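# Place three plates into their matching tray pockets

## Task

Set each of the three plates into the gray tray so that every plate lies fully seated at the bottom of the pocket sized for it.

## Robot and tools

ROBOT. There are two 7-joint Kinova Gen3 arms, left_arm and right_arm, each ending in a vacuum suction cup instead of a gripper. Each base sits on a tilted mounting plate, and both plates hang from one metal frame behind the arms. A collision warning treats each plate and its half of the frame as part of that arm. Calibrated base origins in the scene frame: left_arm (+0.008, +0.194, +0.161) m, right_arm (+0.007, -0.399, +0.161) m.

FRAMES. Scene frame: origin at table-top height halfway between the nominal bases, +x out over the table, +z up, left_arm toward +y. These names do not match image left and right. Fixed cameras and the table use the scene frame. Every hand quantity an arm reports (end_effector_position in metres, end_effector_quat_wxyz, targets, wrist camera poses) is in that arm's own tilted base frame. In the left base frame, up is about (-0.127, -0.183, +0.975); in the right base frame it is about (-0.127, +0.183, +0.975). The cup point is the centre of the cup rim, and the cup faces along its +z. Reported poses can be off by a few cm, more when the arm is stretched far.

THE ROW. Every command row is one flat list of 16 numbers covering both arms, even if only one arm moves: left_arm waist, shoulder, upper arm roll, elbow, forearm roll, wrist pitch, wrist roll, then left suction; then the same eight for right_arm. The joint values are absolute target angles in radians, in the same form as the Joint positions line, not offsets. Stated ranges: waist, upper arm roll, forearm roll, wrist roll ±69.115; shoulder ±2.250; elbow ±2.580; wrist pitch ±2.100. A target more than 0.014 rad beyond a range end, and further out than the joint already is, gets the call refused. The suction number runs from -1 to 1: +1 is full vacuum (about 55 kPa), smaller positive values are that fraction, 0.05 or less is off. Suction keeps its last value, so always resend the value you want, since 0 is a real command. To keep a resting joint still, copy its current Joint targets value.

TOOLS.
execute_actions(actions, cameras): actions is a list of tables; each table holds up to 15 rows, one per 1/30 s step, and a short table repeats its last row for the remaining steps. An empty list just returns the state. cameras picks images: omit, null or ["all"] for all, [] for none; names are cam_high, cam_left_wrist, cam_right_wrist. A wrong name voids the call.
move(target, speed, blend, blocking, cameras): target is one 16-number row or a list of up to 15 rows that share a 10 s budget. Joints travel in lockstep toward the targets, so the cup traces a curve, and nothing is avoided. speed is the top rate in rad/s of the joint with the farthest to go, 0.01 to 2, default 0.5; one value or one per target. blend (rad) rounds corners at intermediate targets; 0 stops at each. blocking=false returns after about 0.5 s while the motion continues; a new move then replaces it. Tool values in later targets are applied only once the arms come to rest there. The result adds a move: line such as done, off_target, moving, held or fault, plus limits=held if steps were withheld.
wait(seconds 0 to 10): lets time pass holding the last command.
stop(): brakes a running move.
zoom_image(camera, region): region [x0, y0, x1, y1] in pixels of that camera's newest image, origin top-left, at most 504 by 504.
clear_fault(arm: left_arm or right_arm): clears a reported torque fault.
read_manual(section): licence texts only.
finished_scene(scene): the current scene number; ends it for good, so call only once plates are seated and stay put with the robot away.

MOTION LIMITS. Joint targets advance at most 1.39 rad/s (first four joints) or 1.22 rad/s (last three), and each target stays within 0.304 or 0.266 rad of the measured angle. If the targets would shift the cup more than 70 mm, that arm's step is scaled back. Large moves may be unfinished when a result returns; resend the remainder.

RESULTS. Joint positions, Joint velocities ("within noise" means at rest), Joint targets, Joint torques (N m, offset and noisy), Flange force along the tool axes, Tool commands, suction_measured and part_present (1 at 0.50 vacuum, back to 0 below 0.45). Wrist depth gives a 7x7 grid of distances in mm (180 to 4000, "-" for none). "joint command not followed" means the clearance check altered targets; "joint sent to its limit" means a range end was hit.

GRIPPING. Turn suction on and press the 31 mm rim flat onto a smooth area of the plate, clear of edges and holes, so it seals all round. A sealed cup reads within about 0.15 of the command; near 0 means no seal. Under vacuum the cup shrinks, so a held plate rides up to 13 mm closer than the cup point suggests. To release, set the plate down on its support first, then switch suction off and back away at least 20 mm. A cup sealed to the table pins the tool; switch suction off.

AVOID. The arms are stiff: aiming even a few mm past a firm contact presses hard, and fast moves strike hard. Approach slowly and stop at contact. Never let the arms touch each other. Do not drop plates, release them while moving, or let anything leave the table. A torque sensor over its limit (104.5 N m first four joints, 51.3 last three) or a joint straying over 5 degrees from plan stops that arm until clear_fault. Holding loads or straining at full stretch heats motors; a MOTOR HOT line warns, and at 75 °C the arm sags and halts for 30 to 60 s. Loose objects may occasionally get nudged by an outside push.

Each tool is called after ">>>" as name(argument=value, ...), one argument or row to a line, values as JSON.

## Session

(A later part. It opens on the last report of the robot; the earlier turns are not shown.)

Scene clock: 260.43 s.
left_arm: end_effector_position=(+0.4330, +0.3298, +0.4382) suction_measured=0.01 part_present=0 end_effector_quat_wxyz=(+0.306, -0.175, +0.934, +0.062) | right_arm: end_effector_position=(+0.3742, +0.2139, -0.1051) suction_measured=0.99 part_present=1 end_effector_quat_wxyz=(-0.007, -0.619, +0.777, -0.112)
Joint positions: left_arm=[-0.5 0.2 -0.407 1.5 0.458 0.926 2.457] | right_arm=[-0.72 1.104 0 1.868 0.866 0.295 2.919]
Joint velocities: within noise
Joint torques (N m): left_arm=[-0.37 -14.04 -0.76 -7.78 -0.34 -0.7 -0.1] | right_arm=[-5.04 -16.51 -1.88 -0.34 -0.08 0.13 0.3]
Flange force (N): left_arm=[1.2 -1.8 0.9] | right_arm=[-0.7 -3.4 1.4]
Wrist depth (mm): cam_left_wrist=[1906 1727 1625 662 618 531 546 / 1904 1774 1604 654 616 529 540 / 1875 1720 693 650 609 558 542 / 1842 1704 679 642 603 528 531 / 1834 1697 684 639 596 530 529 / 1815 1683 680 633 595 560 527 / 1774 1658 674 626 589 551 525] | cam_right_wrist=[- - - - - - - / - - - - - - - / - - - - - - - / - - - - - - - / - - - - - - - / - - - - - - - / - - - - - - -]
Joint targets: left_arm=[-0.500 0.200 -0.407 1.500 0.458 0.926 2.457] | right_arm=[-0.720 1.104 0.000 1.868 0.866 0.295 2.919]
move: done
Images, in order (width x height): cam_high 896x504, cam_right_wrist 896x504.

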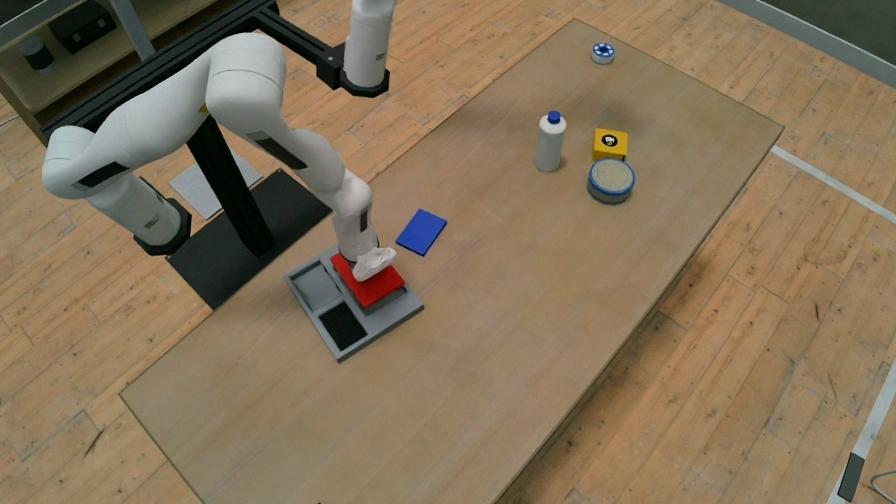

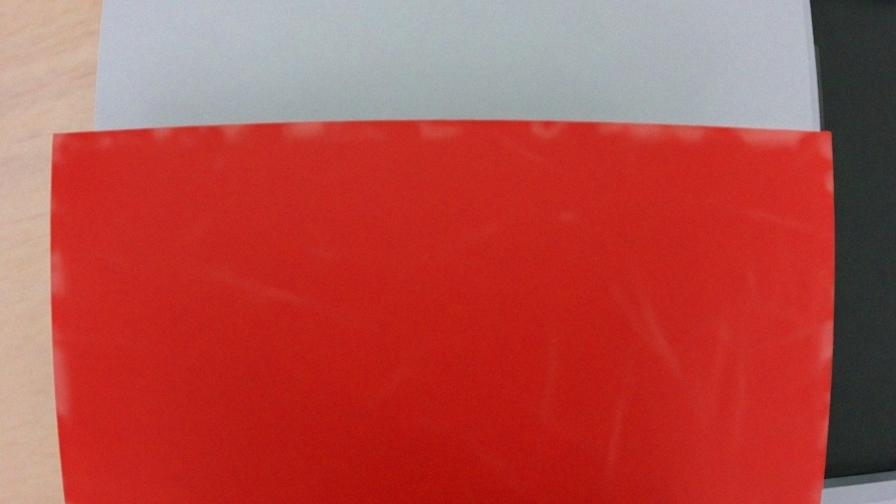

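>>> move(
  target=[-0.5,0.2,-0.407,1.5,0.458,0.926,2.457,0,-0.7099,1.1515,0,1.8488,0.9453,0.2764,2.8468,1],
  speed=0.06,
  cameras=["cam_right_wrist"],
)

>>> zoom_image(
  camera="cam_right_wrist",
  region=[40, 70, 240, 183],
)

>>> zoom_image(
  camera="cam_right_wrist",
  region=[660, 70, 860, 183],
)

>>> zoom_image(
  camera="cam_right_wrist",
  region=[340, 70, 540, 183],
)

Scene clock: 286.87 s.
left_arm: end_effector_position=(+0.4330, +0.3298, +0.4382) suction_measured=0.01 part_present=0 end_effector_quat_wxyz=(+0.306, -0.175, +0.934, +0.062) | right_arm: end_effector_position=(+0.3765, +0.2103, -0.1246) suction_measured=0.98 part_present=1 end_effector_quat_wxyz=(-0.007, -0.619, +0.777, -0.112)
Joint positions: left_arm=[-0.5 0.2 -0.407 1.5 0.458 0.926 2.457] | right_arm=[-0.71 1.152 0 1.849 0.945 0.276 2.847]
Joint velocities: within noise
Joint torques (N m): left_arm=[-0.36 -14 -0.73 -7.81 -0.33 -0.71 -0.1] | right_arm=[-5.13 -16.73 -1.88 -0.14 -0.09 0.12 0.26]
Flange force (N): left_arm=[1.4 -1.9 0.8] | right_arm=[-0.7 -3.6 1.6]
Wrist depth (mm): cam_left_wrist=[1881 1726 1632 658 617 533 549 / 1897 1705 1612 658 615 531 540 / 1881 1720 688 652 609 559 542 / 1842 1697 683 645 605 528 529 / 1867 1685 679 640 599 530 525 / 1782 1669 678 634 594 562 528 / 1756 1645 675 625 589 555 524] | cam_right_wrist=[- - - - - - - / - - - - - - - / - - - - - - - / - - - - - - - / - - - - - - - / - - - - - - - / - - - - - - -]
Joint targets: left_arm=[-0.500 0.200 -0.407 1.500 0.458 0.926 2.457] | right_arm=[-0.710 1.152 0.000 1.849 0.945 0.276 2.847]
move: done
Images, in order (width x height): cam_right_wrist 896x504.

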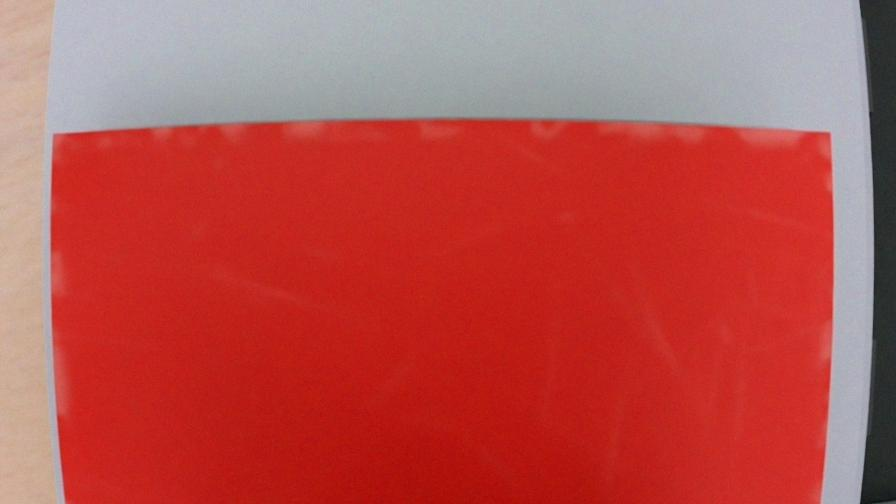

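Scaled by 2.520 from the camera's 896x504 image, which has a finer 1280x720 frame.

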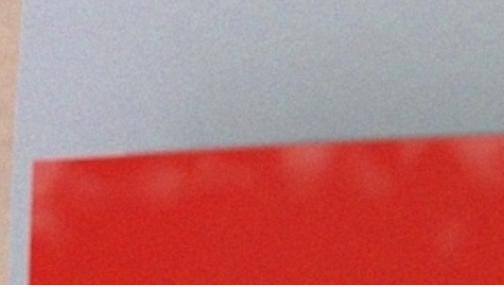

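Scaled by 2.520 from the camera's 896x504 image, which has a finer 1280x720 frame.

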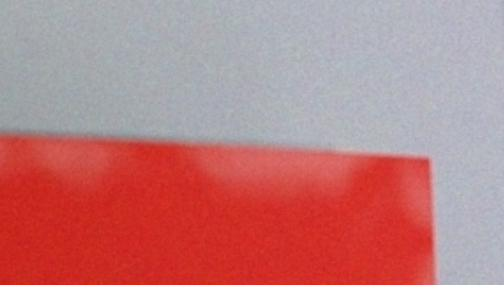

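Scaled by 2.520 from the camera's 896x504 image, which has a finer 1280x720 frame.

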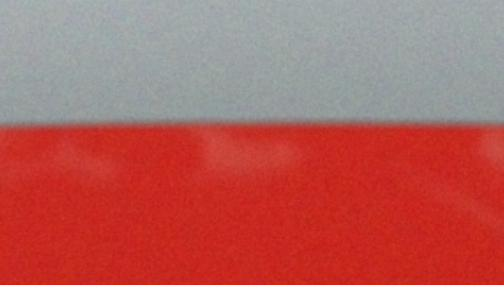

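>>> move(
  target=[-0.5,0.2,-0.407,1.5,0.458,0.926,2.457,0,-0.711,1.1516,0,1.85,0.9484,0.2758,2.8428,1],
  speed=0.06,
  cameras=["cam_right_wrist"],
)

>>> zoom_image(
  camera="cam_right_wrist",
  region=[0, 70, 200, 183],
)

>>> zoom_image(
  camera="cam_right_wrist",
  region=[696, 70, 896, 183],
)

>>> zoom_image(
  camera="cam_right_wrist",
  region=[340, 70, 540, 183],
)

Scene clock: 298.50 s.
left_arm: end_effector_position=(+0.4330, +0.3298, +0.4382) suction_measured=0.01 part_present=0 end_effector_quat_wxyz=(+0.306, -0.175, +0.934, +0.062) | right_arm: end_effector_position=(+0.3759, +0.2104, -0.1247) suction_measured=1.00 part_present=1 end_effector_quat_wxyz=(-0.007, -0.619, +0.777, -0.112)
Joint positions: left_arm=[-0.5 0.2 -0.407 1.5 0.458 0.926 2.457] | right_arm=[-0.711 1.152 0 1.85 0.948 0.276 2.843]
Joint velocities: within noise
Joint torques (N m): left_arm=[-0.32 -13.99 -0.74 -7.85 -0.33 -0.66 -0.09] | right_arm=[-5.13 -16.7 -1.88 -0.17 -0.08 0.15 0.28]
Flange force (N): left_arm=[1.6 -1.9 1.0] | right_arm=[-0.4 -3.4 1.5]
Wrist depth (mm): cam_left_wrist=[1883 1722 1633 661 619 534 545 / 1860 1755 1621 654 614 529 540 / 1844 1723 692 653 609 559 541 / 1840 1705 685 647 602 527 530 / 1822 1694 680 639 598 531 526 / 1792 1683 680 633 594 561 525 / 1769 1646 676 626 587 555 525] | cam_right_wrist=[- - - - - - - / - - - - - - - / - - - - - - - / - - - - - - - / - - - - - - - / - - - - - - - / - - - - - - -]
Joint targets: left_arm=[-0.500 0.200 -0.407 1.500 0.458 0.926 2.457] | right_arm=[-0.711 1.152 0.000 1.850 0.948 0.276 2.843]
move: done
Images, in order (width x height): cam_right_wrist 896x504.

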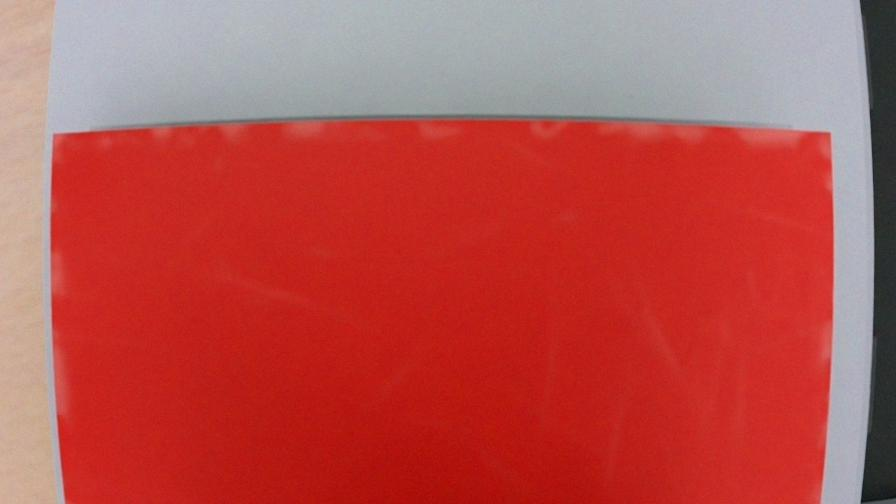

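Scaled by 2.520 from the camera's 896x504 image, which has a finer 1280x720 frame.

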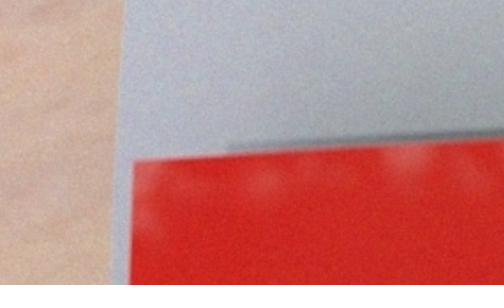

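Scaled by 2.520 from the camera's 896x504 image, which has a finer 1280x720 frame.

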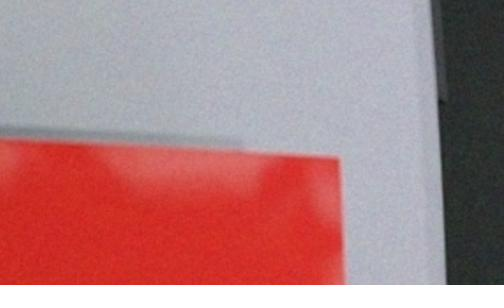

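Scaled by 2.520 from the camera's 896x504 image, which has a finer 1280x720 frame.

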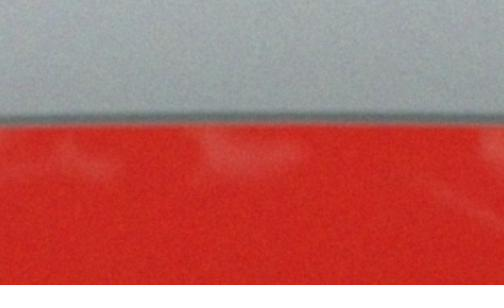

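>>> move(
  target=[
    [-0.5,0.2,-0.407,1.5,0.458,0.926,2.457,0,-0.7103,1.1515,0,1.8492,0.9463,0.2762,2.8455,1],
    [-0.5,0.2,-0.407,1.5,0.458,0.926,2.457,0,-0.7009,1.1943,0,1.8285,1.0218,0.2634,2.7768,1],
  ],
  speed=0.06,
  cameras=["cam_right_wrist"],
)

Scene clock: 312.90 s.
left_arm: end_effector_position=(+0.4330, +0.3298, +0.4382) suction_measured=0.01 part_present=0 end_effector_quat_wxyz=(+0.306, -0.175, +0.934, +0.062) | right_arm: end_effector_position=(+0.3789, +0.2071, -0.1421) suction_measured=0.99 part_present=1 end_effector_quat_wxyz=(-0.007, -0.619, +0.777, -0.112)
Joint positions: left_arm=[-0.5 0.2 -0.407 1.5 0.458 0.926 2.457] | right_arm=[-0.701 1.194 0 1.829 1.022 0.263 2.777]
Joint velocities: within noise
Joint torques (N m): left_arm=[-0.32 -14.01 -0.7 -7.87 -0.37 -0.7 -0.11] | right_arm=[-4.88 -15.91 -1.69 0.19 -0.12 0.15 0.3]
Flange force (N): left_arm=[1.6 -1.8 0.9] | right_arm=[-0.7 -3.3 -0.4]
Wrist depth (mm): cam_left_wrist=[1874 1724 1647 655 617 534 547 / 1900 1743 1622 660 614 527 538 / 1853 1731 691 652 609 560 539 / 1840 1678 685 644 602 529 529 / 1842 1693 681 635 598 532 527 / 1800 1669 678 629 593 557 528 / 1799 1657 675 629 588 555 524] | cam_right_wrist=[- - - - - - - / - - - - - - - / - - - - - - - / - - - - - - - / - - - - - - - / - - - - - - - / - - - - - - -]
Joint targets: left_arm=[-0.500 0.200 -0.407 1.500 0.458 0.926 2.457] | right_arm=[-0.701 1.194 0.000 1.828 1.022 0.263 2.777]
move: done
Images, in order (width x height): cam_right_wrist 896x504.

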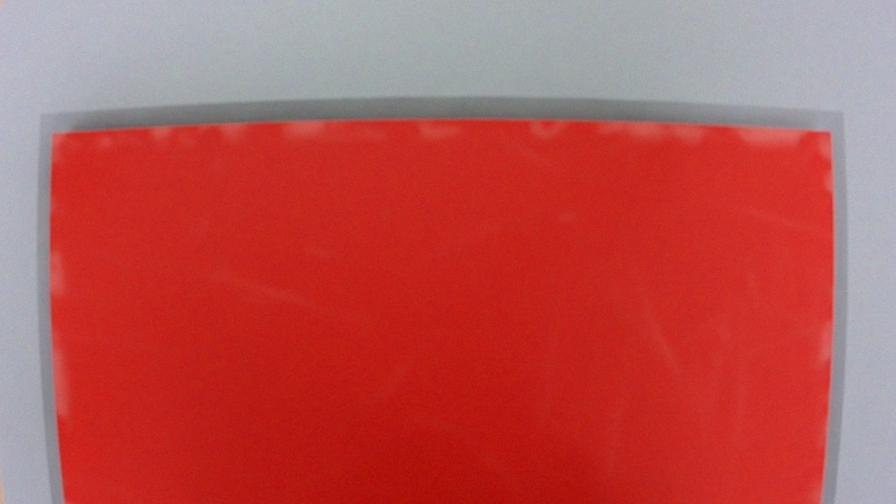

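Good. Continue down and press.

>>> move(
  target=[-0.5,0.2,-0.407,1.5,0.458,0.926,2.457,0,-0.6947,1.2228,0,1.8147,1.0721,0.2548,2.731,1],
  speed=0.04,
  cameras=["cam_right_wrist"],
)

>>> move(
  target=[-0.5,0.2,-0.407,1.5,0.458,0.926,2.457,0,-0.6929,1.2312,0,1.8103,1.0877,0.2524,2.7168,1],
  speed=0.03,
  cameras=["cam_right_wrist"],
)

Scene clock: 318.60 s.
left_arm: end_effector_position=(+0.4330, +0.3298, +0.4382) suction_measured=0.01 part_present=0 end_effector_quat_wxyz=(+0.306, -0.175, +0.934, +0.062) | right_arm: end_effector_position=(+0.3801, +0.2049, -0.1539) suction_measured=0.99 part_present=1 end_effector_quat_wxyz=(-0.007, -0.619, +0.777, -0.112)
Joint positions: left_arm=[-0.5 0.2 -0.407 1.5 0.458 0.926 2.457] | right_arm=[-0.695 1.223 0 1.815 1.072 0.255 2.731]
Joint velocities: within noise
Joint torques (N m): left_arm=[-0.32 -14.08 -0.75 -7.83 -0.34 -0.73 -0.12] | right_arm=[-4.35 -13.87 -1.35 0.33 -0.08 0.13 0.25]
Flange force (N): left_arm=[1.2 -1.7 0.9] | right_arm=[-0.5 -3.1 -5.8]
Wrist depth (mm): cam_left_wrist=[1888 1721 1624 658 618 532 543 / 1897 1729 1623 654 614 529 540 / 1833 1702 687 652 610 559 539 / 1861 1679 682 645 603 528 531 / 1834 1696 678 635 597 530 527 / 1798 1668 683 632 592 561 530 / 1781 1661 673 624 589 551 527] | cam_right_wrist=[- - - - - - - / - - - - - - - / - - - - - - - / - - - - - - - / - - - - - - - / - - - - - - - / - - - - - - -]
Joint targets: left_arm=[-0.500 0.200 -0.407 1.500 0.458 0.926 2.457] | right_arm=[-0.695 1.223 0.000 1.815 1.072 0.255 2.731]
move: done
Images, in order (width x height): cam_right_wrist 896x504.

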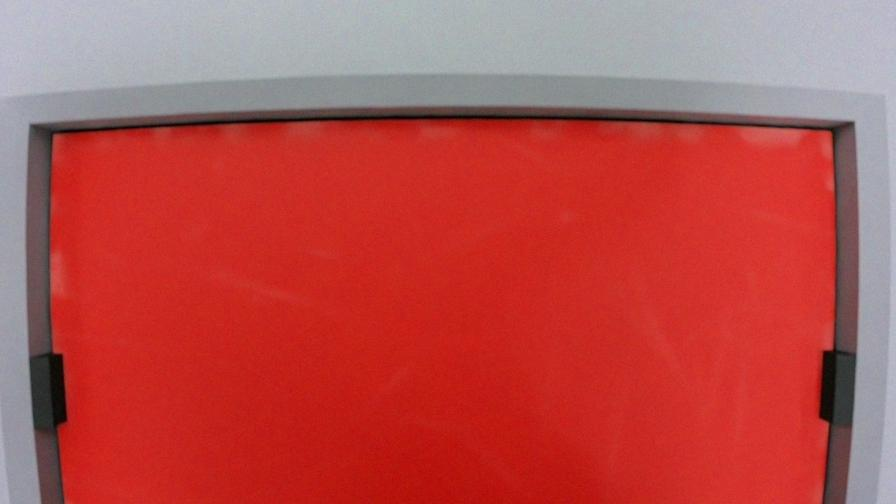

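Scene clock: 319.33 s.
left_arm: end_effector_position=(+0.4330, +0.3298, +0.4382) suction_measured=0.01 part_present=0 end_effector_quat_wxyz=(+0.306, -0.175, +0.934, +0.062) | right_arm: end_effector_position=(+0.3805, +0.2045, -0.1572) suction_measured=1.00 part_present=1 end_effector_quat_wxyz=(-0.007, -0.619, +0.777, -0.111)
Joint positions: left_arm=[-0.5 0.2 -0.407 1.5 0.458 0.926 2.457] | right_arm=[-0.693 1.231 0 1.81 1.088 0.252 2.717]
Joint velocities: within noise
Joint torques (N m): left_arm=[-0.33 -14.03 -0.73 -7.84 -0.3 -0.73 -0.08] | right_arm=[3.35 25.39 2.65 -14.84 1.7 -5.2 0.3]
Flange force (N): left_arm=[1.4 -1.8 0.8] | right_arm=[30.4 15.8 -132.8]
Wrist depth (mm): cam_left_wrist=[1903 1729 1651 659 620 534 548 / 1900 1724 1627 655 614 530 540 / 1889 1723 688 647 610 557 542 / 1865 1693 685 645 604 530 533 / 1824 1682 679 641 595 529 527 / 1806 1665 678 630 593 559 528 / 1779 1691 676 625 590 553 524] | cam_right_wrist=[- - - - - - - / - - - - - - - / - - - - - - - / - - - - - - - / - - - - - - - / - - - - - - - / - - - - - - -]
Joint targets: left_arm=[-0.500 0.200 -0.407 1.500 0.458 0.926 2.457] | right_arm=[-0.693 1.231 0.000 1.810 1.088 0.252 2.717]
move: done
Images, in order (width x height): cam_right_wrist 896x504.

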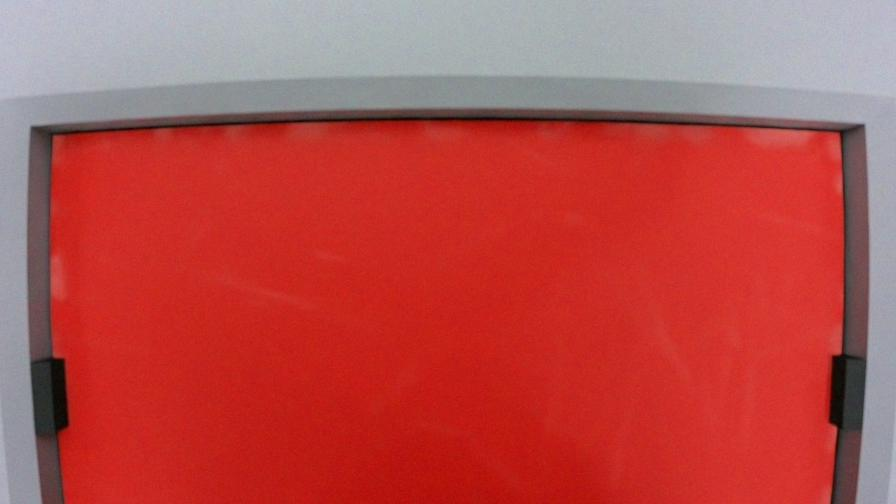

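>>> move(
  target=[-0.5,0.2,-0.407,1.5,0.458,0.926,2.457,0,-0.6947,1.2228,0,1.8147,1.0721,0.2548,2.731,0],
  speed=0.03,
  cameras=[],
)

>>> wait(
  seconds=1,
  cameras=["cam_right_wrist"],
)

>>> move(
  target=[
    [-0.5,0.2,-0.407,1.5,0.458,0.926,2.457,0,-0.7103,1.1515,0,1.8492,0.9463,0.2762,2.8455,0],
    [-0.5,0.2,-0.407,1.5,0.458,0.926,2.457,0,-0.7716,0.8685,0,1.9176,0.5317,0.4481,3.2231,0],
    [-0.5,0.2,-0.407,1.5,0.458,0.926,2.457,0,-0.9575,1.2458,0,1.4009,0.3757,0.6065,2.0679,0],
  ],
  speed=[0.1,0.3,0.5],
  blend=[0.01,0.05,0],
)

Scene clock: 337.60 s.
left_arm: end_effector_position=(+0.4330, +0.3298, +0.4382) suction_measured=0.01 part_present=0 end_effector_quat_wxyz=(+0.306, -0.175, +0.934, +0.062) | right_arm: end_effector_position=(+0.3800, +0.2048, -0.1540) suction_measured=0.00 part_present=0 end_effector_quat_wxyz=(-0.007, -0.619, +0.778, -0.112)
Joint positions: left_arm=[-0.5 0.2 -0.407 1.5 0.458 0.926 2.457] | right_arm=[-0.695 1.223 0 1.815 1.072 0.255 2.731]
Joint velocities: within noise
Joint torques (N m): left_arm=[-0.29 -14 -0.74 -7.82 -0.29 -0.66 -0.09] | right_arm=[-3.4 -8.09 -0.95 0.02 -0.01 -0.22 0.27]
Flange force (N): left_arm=[1.5 -1.8 0.9] | right_arm=[1.2 -2.8 -20.9]
Wrist depth (mm): cam_left_wrist=[1897 1726 1643 655 620 532 549 / 1897 1732 1588 661 615 526 541 / 1876 1739 691 654 608 561 541 / 1867 1667 691 645 602 528 534 / 1814 1699 681 638 599 530 525 / 1805 1682 678 634 596 558 529 / 1789 1676 678 630 586 552 524] | cam_right_wrist=[- - - - - - - / - - - - - - - / - - - - - - - / - - - - - - - / - - - - - - - / - - - - - - - / - - - - - - -]
Joint targets: left_arm=[-0.500 0.200 -0.407 1.500 0.458 0.926 2.457] | right_arm=[-0.695 1.223 0.000 1.815 1.072 0.255 2.731]
move: done
No camera images: "cameras" was empty.

Scene clock: 338.60 s.
left_arm: end_effector_position=(+0.4330, +0.3298, +0.4382) suction_measured=0.01 part_present=0 end_effector_quat_wxyz=(+0.306, -0.175, +0.934, +0.062) | right_arm: end_effector_position=(+0.3801, +0.2049, -0.1539) suction_measured=0.00 part_present=0 end_effector_quat_wxyz=(-0.007, -0.619, +0.778, -0.112)
Joint positions: left_arm=[-0.5 0.2 -0.407 1.5 0.458 0.926 2.457] | right_arm=[-0.695 1.223 0 1.815 1.072 0.255 2.731]
Joint velocities: within noise
Joint torques (N m): left_arm=[-0.29 -14.02 -0.75 -7.89 -0.29 -0.7 -0.09] | right_arm=[-3.59 -9.8 -1.08 0.09 -0.01 -0.15 0.28]
Flange force (N): left_arm=[1.7 -1.8 0.9] | right_arm=[0.8 -2.6 -16.4]
Wrist depth (mm): cam_left_wrist=[1919 1736 1640 659 622 533 545 / 1902 1710 1629 656 610 527 540 / 1902 1716 690 650 610 559 538 / 1854 1698 682 642 605 531 531 / 1816 1696 676 639 598 532 527 / 1801 1684 679 635 591 559 531 / 1785 1671 673 628 588 553 525] | cam_right_wrist=[- - - - - - - / - - - - - - - / - - - - - - - / - - - - - - - / - - - - - - - / - - - - - - - / - - - - - - -]
Joint targets: left_arm=[-0.500 0.200 -0.407 1.500 0.458 0.926 2.457] | right_arm=[-0.695 1.223 0.000 1.815 1.072 0.255 2.731]
Tool commands: left_gripper/suction=+0.0 right_gripper/suction=+0.0
wait: 1.00 s; at rest by 0.17 s
Images, in order (width x height): cam_right_wrist 896x504.

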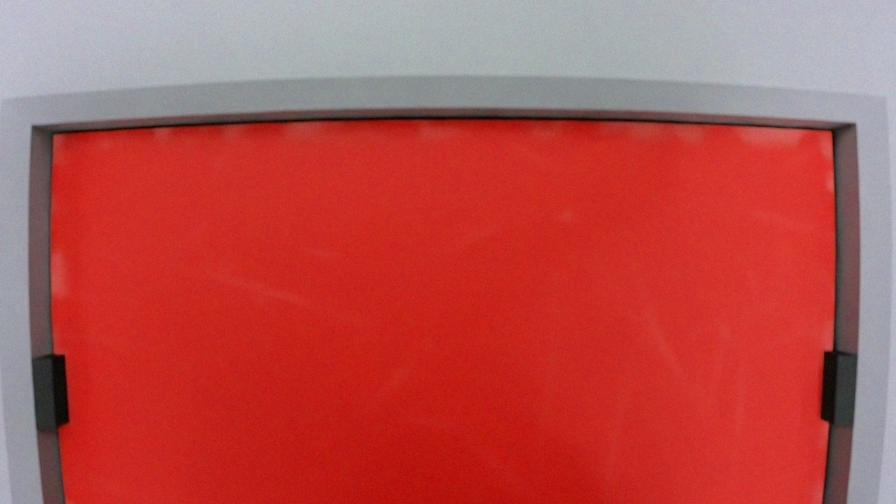

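Scene clock: 343.93 s.
left_arm: end_effector_position=(+0.4330, +0.3298, +0.4382) suction_measured=0.01 part_present=0 end_effector_quat_wxyz=(+0.306, -0.175, +0.934, +0.062) | right_arm: end_effector_position=(+0.3709, +0.3834, -0.1269) suction_measured=0.00 part_present=0 end_effector_quat_wxyz=(+0.054, -0.102, +0.988, -0.098)
Joint positions: left_arm=[-0.5 0.2 -0.407 1.5 0.458 0.926 2.457] | right_arm=[-0.957 1.246 0 1.401 0.376 0.606 2.068]
Joint velocities: within noise
Joint torques (N m): left_arm=[-0.29 -14.01 -0.73 -7.86 -0.35 -0.74 -0.1] | right_arm=[-5.43 -18.95 -1.69 -2.62 -0.12 0.14 0.29]
Flange force (N): left_arm=[1.5 -1.7 0.8] | right_arm=[-3.6 0.8 -0.3]
Wrist depth (mm): cam_left_wrist=[1926 1737 1625 657 617 534 545 / 1889 1742 1616 656 611 528 542 / 1886 1710 691 647 605 562 542 / 1845 1714 681 646 603 527 531 / 1828 1686 681 640 598 531 527 / 1817 1671 681 633 594 559 526 / 1796 1652 669 625 586 557 522] | cam_right_wrist=[- - - - - - - / - - - - - - - / - - - - - - - / - - - - - - - / - - - - - - - / - - - - - - - / - - - - - - -]
Joint targets: left_arm=[-0.500 0.200 -0.407 1.500 0.458 0.926 2.457] | right_arm=[-0.957 1.246 0.000 1.401 0.376 0.606 2.068]
move: done

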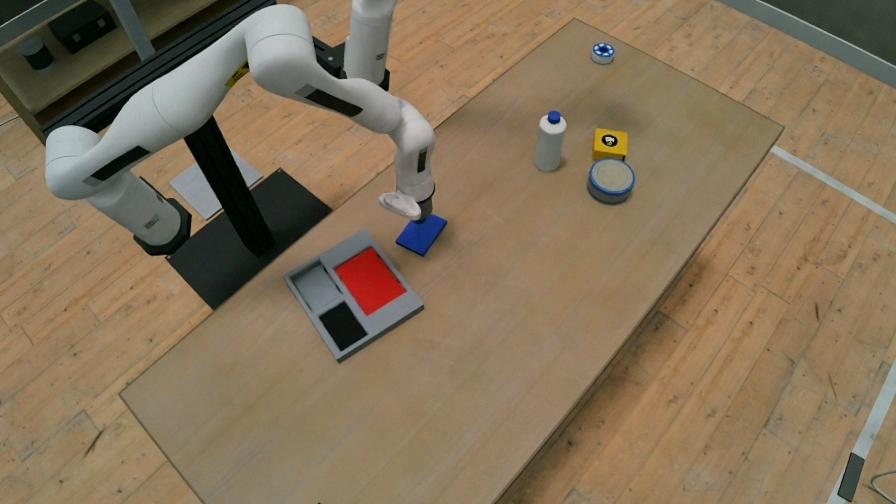

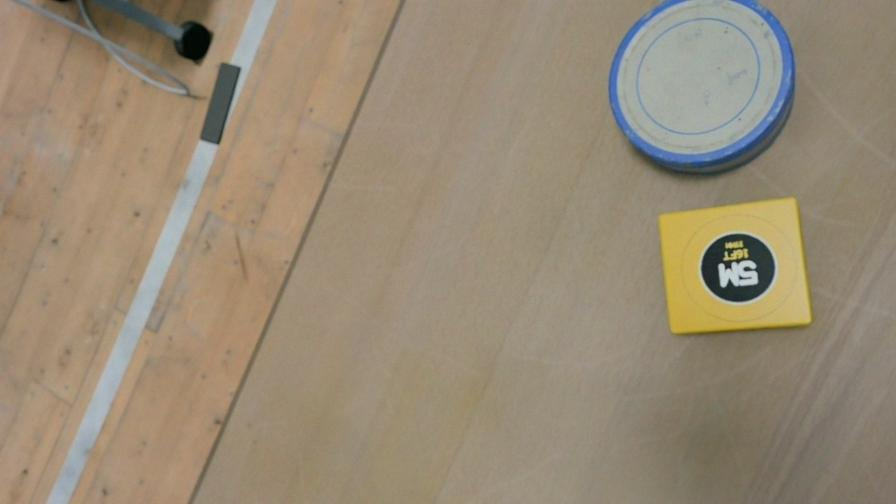

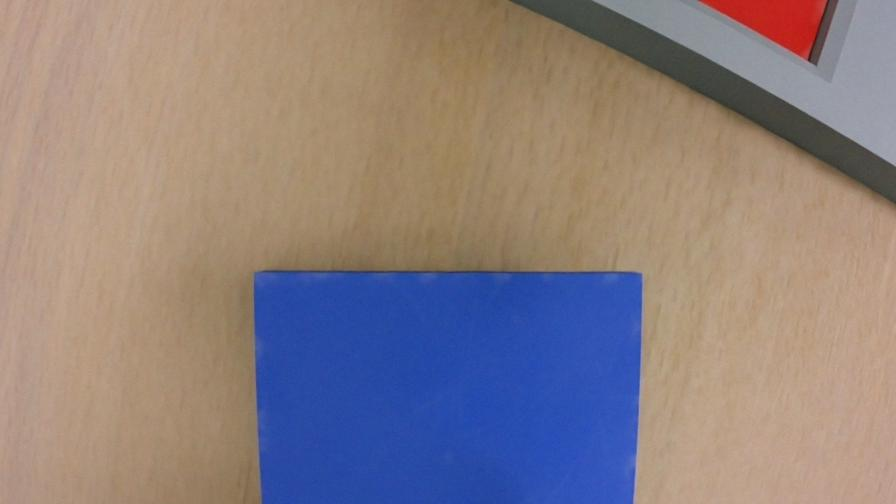

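>>> move(
  target=[-0.5,0.2,-0.407,1.5,0.458,0.926,2.457,0,-0.9372,1.3539,0,1.3484,0.4135,0.5514,2.0445,1],
  speed=0.1,
  cameras=[],
)

>>> wait(
  seconds=1,
  cameras=["cam_right_wrist"],
)

Scene clock: 352.53 s.
left_arm: end_effector_position=(+0.4330, +0.3298, +0.4382) suction_measured=0.01 part_present=0 end_effector_quat_wxyz=(+0.306, -0.175, +0.934, +0.062) | right_arm: end_effector_position=(+0.3776, +0.3738, -0.1786) suction_measured=0.36 part_present=0 end_effector_quat_wxyz=(+0.054, -0.102, +0.988, -0.098)
Joint positions: left_arm=[-0.5 0.2 -0.407 1.5 0.458 0.926 2.457] | right_arm=[-0.937 1.354 0 1.348 0.413 0.551 2.044]
Joint velocities: within noise
Joint torques (N m): left_arm=[-0.36 -14.06 -0.78 -7.8 -0.32 -0.68 -0.1] | right_arm=[-5.61 -19.65 -1.8 -2.38 -0.09 0.16 0.29]
Flange force (N): left_arm=[1.3 -1.9 1.0] | right_arm=[-3.6 0.6 0.9]
Wrist depth (mm): cam_left_wrist=[1883 1716 1638 660 619 535 548 / 1916 1738 1602 653 616 529 540 / 1860 1719 687 650 606 560 541 / 1861 1723 684 647 604 529 533 / 1824 1680 681 639 600 528 527 / 1812 1689 683 636 591 560 529 / 1779 1667 671 628 588 554 524] | cam_right_wrist=[- - - - - - - / - - - - - - - / - - - - - - - / - - - - - - - / - - - - - - - / - - - - - - - / - - - - - - -]
Joint targets: left_arm=[-0.500 0.200 -0.407 1.500 0.458 0.926 2.457] | right_arm=[-0.937 1.354 0.000 1.348 0.413 0.551 2.044]
move: done
No camera images: "cameras" was empty.

Scene clock: 353.53 s.
left_arm: end_effector_position=(+0.4330, +0.3298, +0.4382) suction_measured=0.01 part_present=0 end_effector_quat_wxyz=(+0.306, -0.175, +0.934, +0.062) | right_arm: end_effector_position=(+0.3776, +0.3738, -0.1786) suction_measured=0.99 part_present=1 end_effector_quat_wxyz=(+0.054, -0.102, +0.988, -0.098)
Joint positions: left_arm=[-0.5 0.2 -0.407 1.5 0.458 0.926 2.457] | right_arm=[-0.937 1.354 0 1.348 0.413 0.551 2.044]
Joint velocities: within noise
Joint torques (N m): left_arm=[-0.29 -14.01 -0.7 -7.85 -0.31 -0.72 -0.09] | right_arm=[-5.58 -19.66 -1.76 -2.3 -0.09 0.17 0.31]
Flange force (N): left_arm=[1.5 -1.7 0.8] | right_arm=[-3.8 0.9 1.0]
Wrist depth (mm): cam_left_wrist=[1900 1692 1640 658 618 533 548 / 1888 1748 1617 656 616 528 540 / 1852 1743 688 652 609 561 540 / 1834 1671 681 644 604 528 530 / 1835 1685 678 639 599 533 527 / 1814 1693 677 633 596 555 529 / 1767 1672 673 630 587 555 524] | cam_right_wrist=[- - - - - - - / - - - - - - - / - - - - - - - / - - - - - - - / - - - - - - - / - - - - - - - / - - - - - - -]
Joint targets: left_arm=[-0.500 0.200 -0.407 1.500 0.458 0.926 2.457] | right_arm=[-0.937 1.354 0.000 1.348 0.413 0.551 2.044]
Tool commands: left_gripper/suction=+0.0 right_gripper/suction=+1.0
wait: 1.00 s; at rest by 0.17 s
Images, in order (width x height): cam_right_wrist 896x504.

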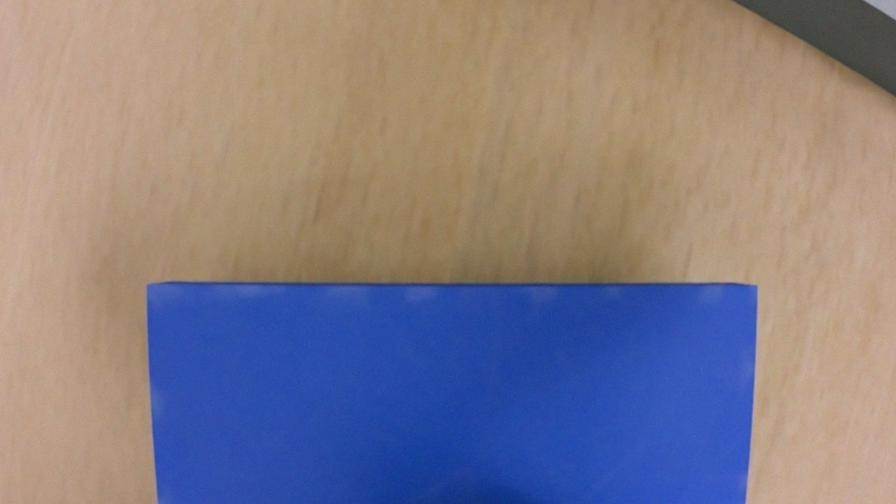

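>>> move(
  target=[
    [-0.5,0.2,-0.407,1.5,0.458,0.926,2.457,0,-0.9575,1.2458,0,1.4009,0.3757,0.6065,2.0679,1],
    [-0.5,0.2,-0.407,1.5,0.458,0.926,2.457,0,-0.753,0.789,0,2.2936,1.1834,0.2403,2.5575,1],
    [-0.5,0.2,-0.407,1.5,0.458,0.926,2.457,0,-0.7112,0.9726,0,2.2684,1.8918,0.2356,1.873,1],
    [-0.5,0.2,-0.407,1.5,0.458,0.926,2.457,0,-0.6832,1.0908,0,2.2324,2.1865,0.2782,1.5969,1],
  ],
  speed=[0.1,0.5,0.4,0.2],
  blend=[0.03,0,0,0],
  cameras=["cam_high","cam_right_wrist"],
)

Scene clock: 393.57 s.
left_arm: end_effector_position=(+0.4330, +0.3298, +0.4382) suction_measured=0.01 part_present=0 end_effector_quat_wxyz=(+0.306, -0.175, +0.934, +0.062) | right_arm: end_effector_position=(+0.2963, +0.1299, -0.0995) suction_measured=0.98 part_present=1 end_effector_quat_wxyz=(-0.008, -0.619, +0.777, -0.113)
Joint positions: left_arm=[-0.5 0.2 -0.407 1.5 0.458 0.926 2.457] | right_arm=[-0.683 1.091 0 2.232 2.186 0.278 1.597]
Joint velocities: within noise
Joint torques (N m): left_arm=[-0.33 -14.02 -0.75 -7.8 -0.31 -0.69 -0.08] | right_arm=[-4.4 -13.66 -1.57 2.17 -0.08 0.17 0.27]
Flange force (N): left_arm=[1.3 -1.8 0.9] | right_arm=[0.4 -4.2 1.0]
Wrist depth (mm): cam_left_wrist=[1939 1740 1615 656 617 535 546 / 1891 1740 1618 659 617 529 540 / 1858 1732 691 651 611 557 539 / 1844 1695 685 644 604 531 530 / 1808 1703 680 638 598 533 526 / 1801 1692 683 633 591 560 528 / 1796 1662 669 626 586 551 524] | cam_right_wrist=[- - - - - - - / - - - - - - - / - - - - - - - / - - - - - - - / - - - - - - - / - - - - - - - / - - - - - - -]
Joint targets: left_arm=[-0.500 0.200 -0.407 1.500 0.458 0.926 2.457] | right_arm=[-0.683 1.091 0.000 2.232 2.186 0.278 1.597]
move: done
Images, in order (width x height): cam_high 896x504, cam_right_wrist 896x504.

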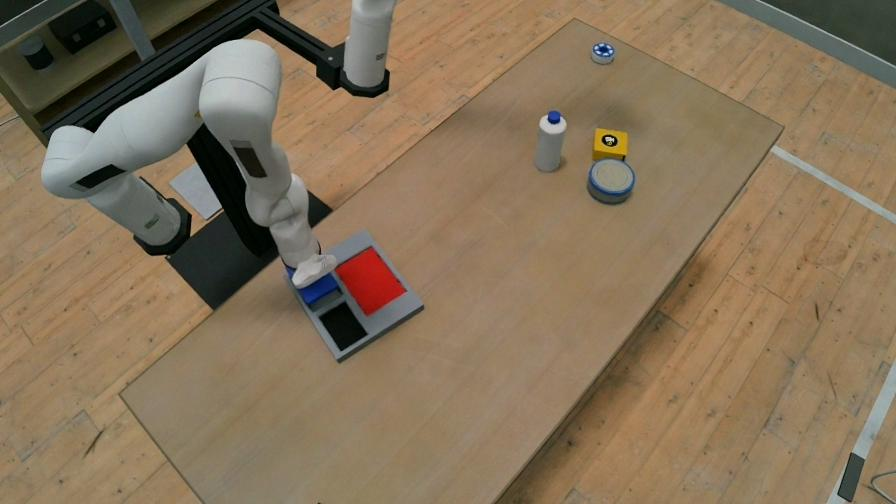

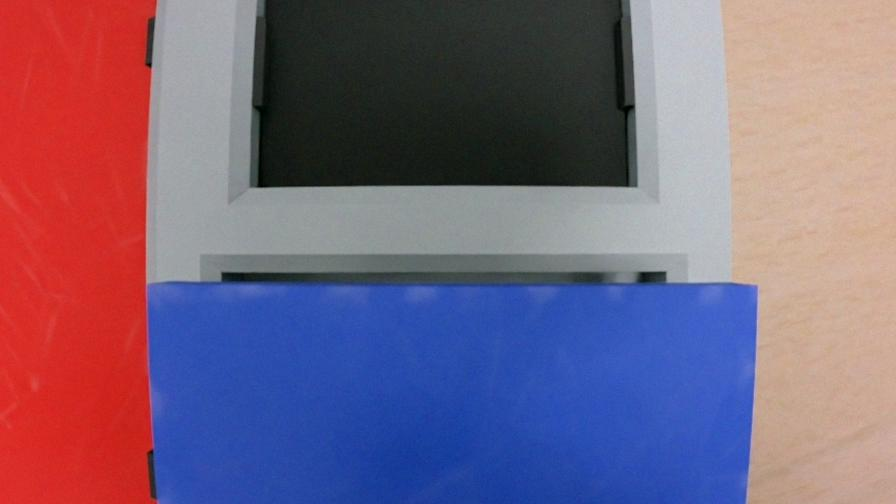

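>>> move(
  target=[-0.5,0.2,-0.407,1.5,0.458,0.926,2.457,0,-0.6696,1.1473,0,2.2071,2.2836,0.2983,1.5093,1],
  speed=0.08,
  cameras=["cam_right_wrist"],
)

Scene clock: 406.77 s.
left_arm: end_effector_position=(+0.4330, +0.3298, +0.4382) suction_measured=0.01 part_present=0 end_effector_quat_wxyz=(+0.306, -0.175, +0.934, +0.062) | right_arm: end_effector_position=(+0.2991, +0.1274, -0.1191) suction_measured=0.98 part_present=1 end_effector_quat_wxyz=(-0.007, -0.619, +0.777, -0.112)
Joint positions: left_arm=[-0.5 0.2 -0.407 1.5 0.458 0.926 2.457] | right_arm=[-0.67 1.147 0 2.207 2.284 0.298 1.509]
Joint velocities: within noise
Joint torques (N m): left_arm=[-0.34 -14.05 -0.77 -7.88 -0.35 -0.75 -0.14] | right_arm=[-4.44 -13.99 -1.64 2.44 -0.11 0.15 0.3]
Flange force (N): left_arm=[1.4 -1.9 0.9] | right_arm=[0.2 -4.3 1.3]
Wrist depth (mm): cam_left_wrist=[1920 1702 1625 657 618 535 547 / 1891 1747 1629 660 614 529 540 / 1880 1718 692 649 608 557 539 / 1848 1718 683 648 604 528 530 / 1803 1702 679 638 599 529 527 / 1808 1680 678 631 593 557 527 / 1770 1680 670 628 586 554 527] | cam_right_wrist=[- - - - - - - / - - - - - - - / - - - - - - - / - - - - - - - / - - - - - - - / - - - - - - - / - - - - - - -]
Joint targets: left_arm=[-0.500 0.200 -0.407 1.500 0.458 0.926 2.457] | right_arm=[-0.670 1.147 0.000 2.207 2.284 0.298 1.509]
move: done
Images, in order (width x height): cam_right_wrist 896x504.

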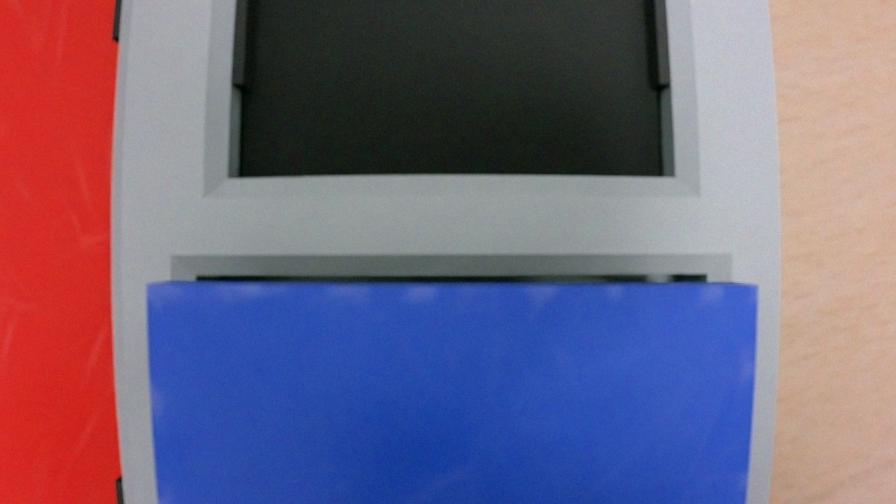

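>>> move(
  target=[-0.5,0.2,-0.407,1.5,0.458,0.926,2.457,0,-0.6571,1.197,0,2.1826,2.3498,0.3178,1.4528,1],
  speed=0.08,
  cameras=["cam_right_wrist"],
)

>>> move(
  target=[-0.5,0.2,-0.407,1.5,0.458,0.926,2.457,0,-0.6488,1.2301,0,2.1662,2.3868,0.3308,1.4224,1],
  speed=0.05,
  cameras=["cam_right_wrist"],
)

Scene clock: 413.00 s.
left_arm: end_effector_position=(+0.4330, +0.3298, +0.4382) suction_measured=0.01 part_present=0 end_effector_quat_wxyz=(+0.306, -0.175, +0.934, +0.062) | right_arm: end_effector_position=(+0.3017, +0.1245, -0.1366) suction_measured=0.98 part_present=1 end_effector_quat_wxyz=(-0.007, -0.619, +0.777, -0.112)
Joint positions: left_arm=[-0.5 0.2 -0.407 1.5 0.458 0.926 2.457] | right_arm=[-0.657 1.197 0 2.183 2.35 0.318 1.453]
Joint velocities: within noise
Joint torques (N m): left_arm=[-0.3 -13.96 -0.72 -7.87 -0.33 -0.68 -0.11] | right_arm=[-5.13 -14.47 -2.38 1.28 0.05 0.26 0.26]
Flange force (N): left_arm=[1.7 -1.9 0.9] | right_arm=[3.3 -4.1 0.2]
Wrist depth (mm): cam_left_wrist=[1916 1726 1645 658 618 532 543 / 1885 1733 1641 654 618 528 540 / 1899 1694 690 651 604 558 541 / 1831 1708 684 644 603 529 531 / 1825 1696 679 638 597 531 527 / 1813 1683 681 632 593 556 528 / 1787 1658 674 627 588 552 523] | cam_right_wrist=[- - - - - - - / - - - - - - - / - - - - - - - / - - - - - - - / - - - - - - - / - - - - - - - / - - - - - - -]
Joint targets: left_arm=[-0.500 0.200 -0.407 1.500 0.458 0.926 2.457] | right_arm=[-0.657 1.197 0.000 2.183 2.350 0.318 1.453]
move: done
Images, in order (width x height): cam_right_wrist 896x504.

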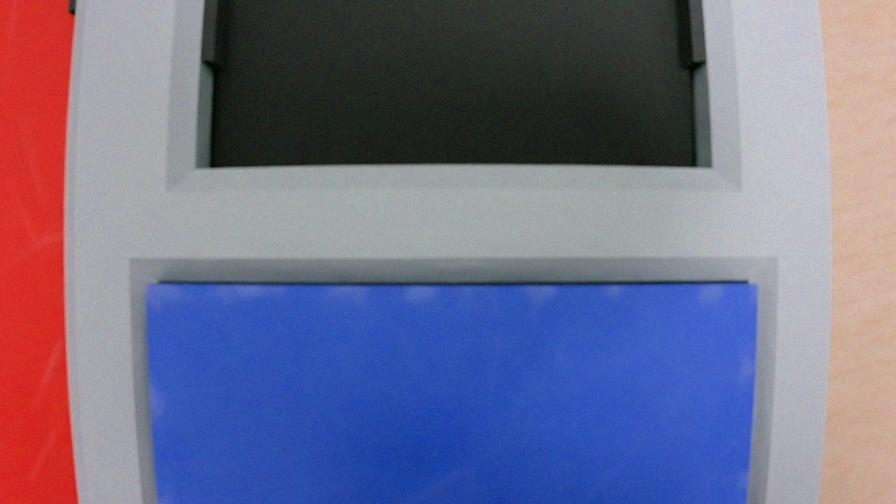

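Scene clock: 414.00 s.
left_arm: end_effector_position=(+0.4330, +0.3298, +0.4382) suction_measured=0.01 part_present=0 end_effector_quat_wxyz=(+0.306, -0.175, +0.934, +0.062) | right_arm: end_effector_position=(+0.3028, +0.1220, -0.1484) suction_measured=0.99 part_present=1 end_effector_quat_wxyz=(-0.007, -0.619, +0.777, -0.112)
Joint positions: left_arm=[-0.5 0.2 -0.407 1.5 0.458 0.926 2.457] | right_arm=[-0.649 1.23 0 2.166 2.387 0.331 1.422]
Joint velocities: within noise
Joint torques (N m): left_arm=[-0.33 -14.06 -0.72 -7.87 -0.29 -0.71 -0.09] | right_arm=[-4.82 -13.9 -2.19 1.67 0.04 0.24 0.27]
Flange force (N): left_arm=[1.5 -1.9 0.9] | right_arm=[2.1 -4.4 -1.4]
Wrist depth (mm): cam_left_wrist=[1900 1725 1652 660 618 533 546 / 1900 1748 1621 656 615 529 540 / 1839 1715 691 649 609 560 537 / 1867 1704 683 639 603 528 532 / 1825 1682 680 641 598 531 530 / 1811 1668 680 635 594 558 528 / 1764 1654 674 632 587 552 522] | cam_right_wrist=[- - - - - - - / - - - - - - - / - - - - - - - / - - - - - - - / - - - - - - - / - - - - - - - / - - - - - - -]
Joint targets: left_arm=[-0.500 0.200 -0.407 1.500 0.458 0.926 2.457] | right_arm=[-0.649 1.230 0.000 2.166 2.387 0.331 1.422]
move: done
Images, in order (width x height): cam_right_wrist 896x504.

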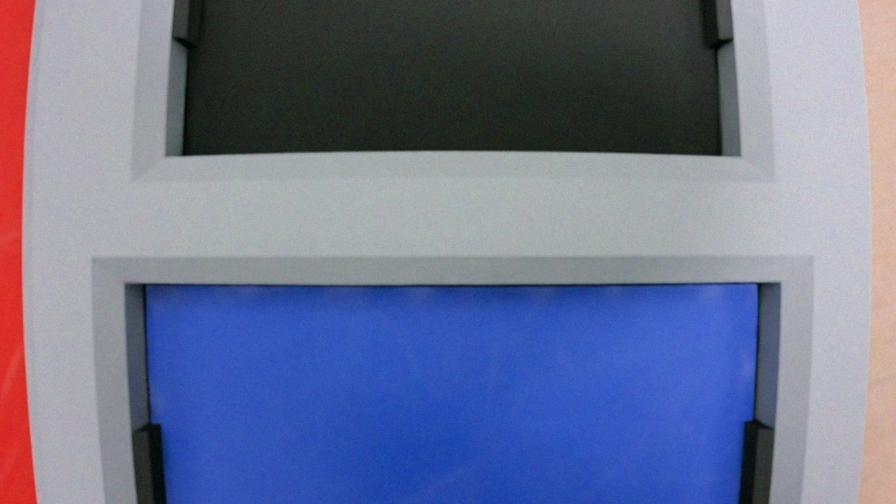

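>>> move(
  target=[-0.5,0.2,-0.407,1.5,0.458,0.926,2.457,0,-0.6467,1.2382,0,2.1619,2.3958,0.3341,1.4149,1],
  speed=0.03,
  cameras=["cam_right_wrist"],
)

Scene clock: 418.53 s.
left_arm: end_effector_position=(+0.4330, +0.3298, +0.4382) suction_measured=0.01 part_present=0 end_effector_quat_wxyz=(+0.306, -0.175, +0.934, +0.062) | right_arm: end_effector_position=(+0.3032, +0.1215, -0.1512) suction_measured=0.96 part_present=1 end_effector_quat_wxyz=(-0.007, -0.619, +0.777, -0.112)
Joint positions: left_arm=[-0.5 0.2 -0.407 1.5 0.458 0.926 2.457] | right_arm=[-0.647 1.238 0 2.162 2.396 0.334 1.415]
Joint velocities: within noise
Joint torques (N m): left_arm=[-0.29 -14.04 -0.78 -7.85 -0.31 -0.73 -0.09] | right_arm=[0.31 15.74 -0.08 -15.54 1.21 2.2 0.27]
Flange force (N): left_arm=[1.4 -1.7 0.9] | right_arm=[17.6 1.1 -115.8]
Wrist depth (mm): cam_left_wrist=[1924 1723 1647 661 618 534 544 / 1876 1749 1622 652 614 527 540 / 1883 1728 688 650 608 560 541 / 1842 1703 682 642 603 528 532 / 1863 1710 677 641 598 531 526 / 1798 1665 679 633 594 557 529 / 1766 1675 673 629 588 553 526] | cam_right_wrist=[- - - - - - - / - - - - - - - / - - - - - - - / - - - - - - - / - - - - - - - / - - - - - - - / - - - - - - -]
Joint targets: left_arm=[-0.500 0.200 -0.407 1.500 0.458 0.926 2.457] | right_arm=[-0.647 1.238 0.000 2.162 2.396 0.334 1.415]
move: done
Images, in order (width x height): cam_right_wrist 896x504.

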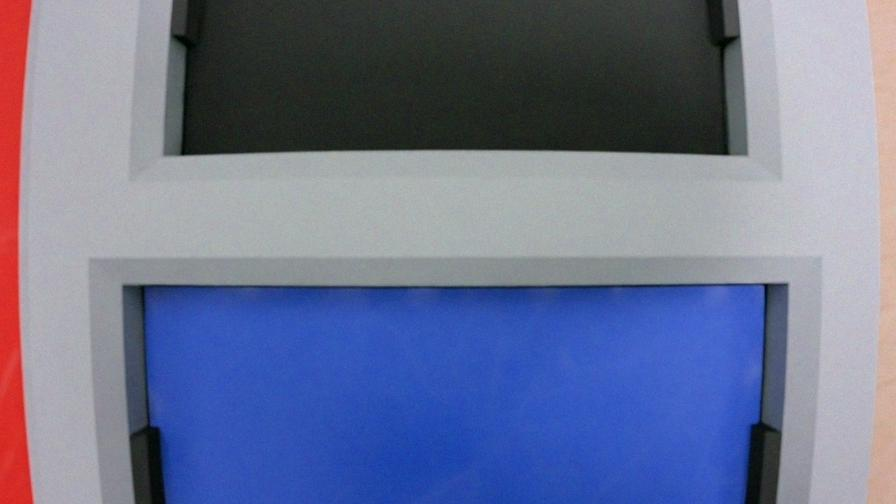

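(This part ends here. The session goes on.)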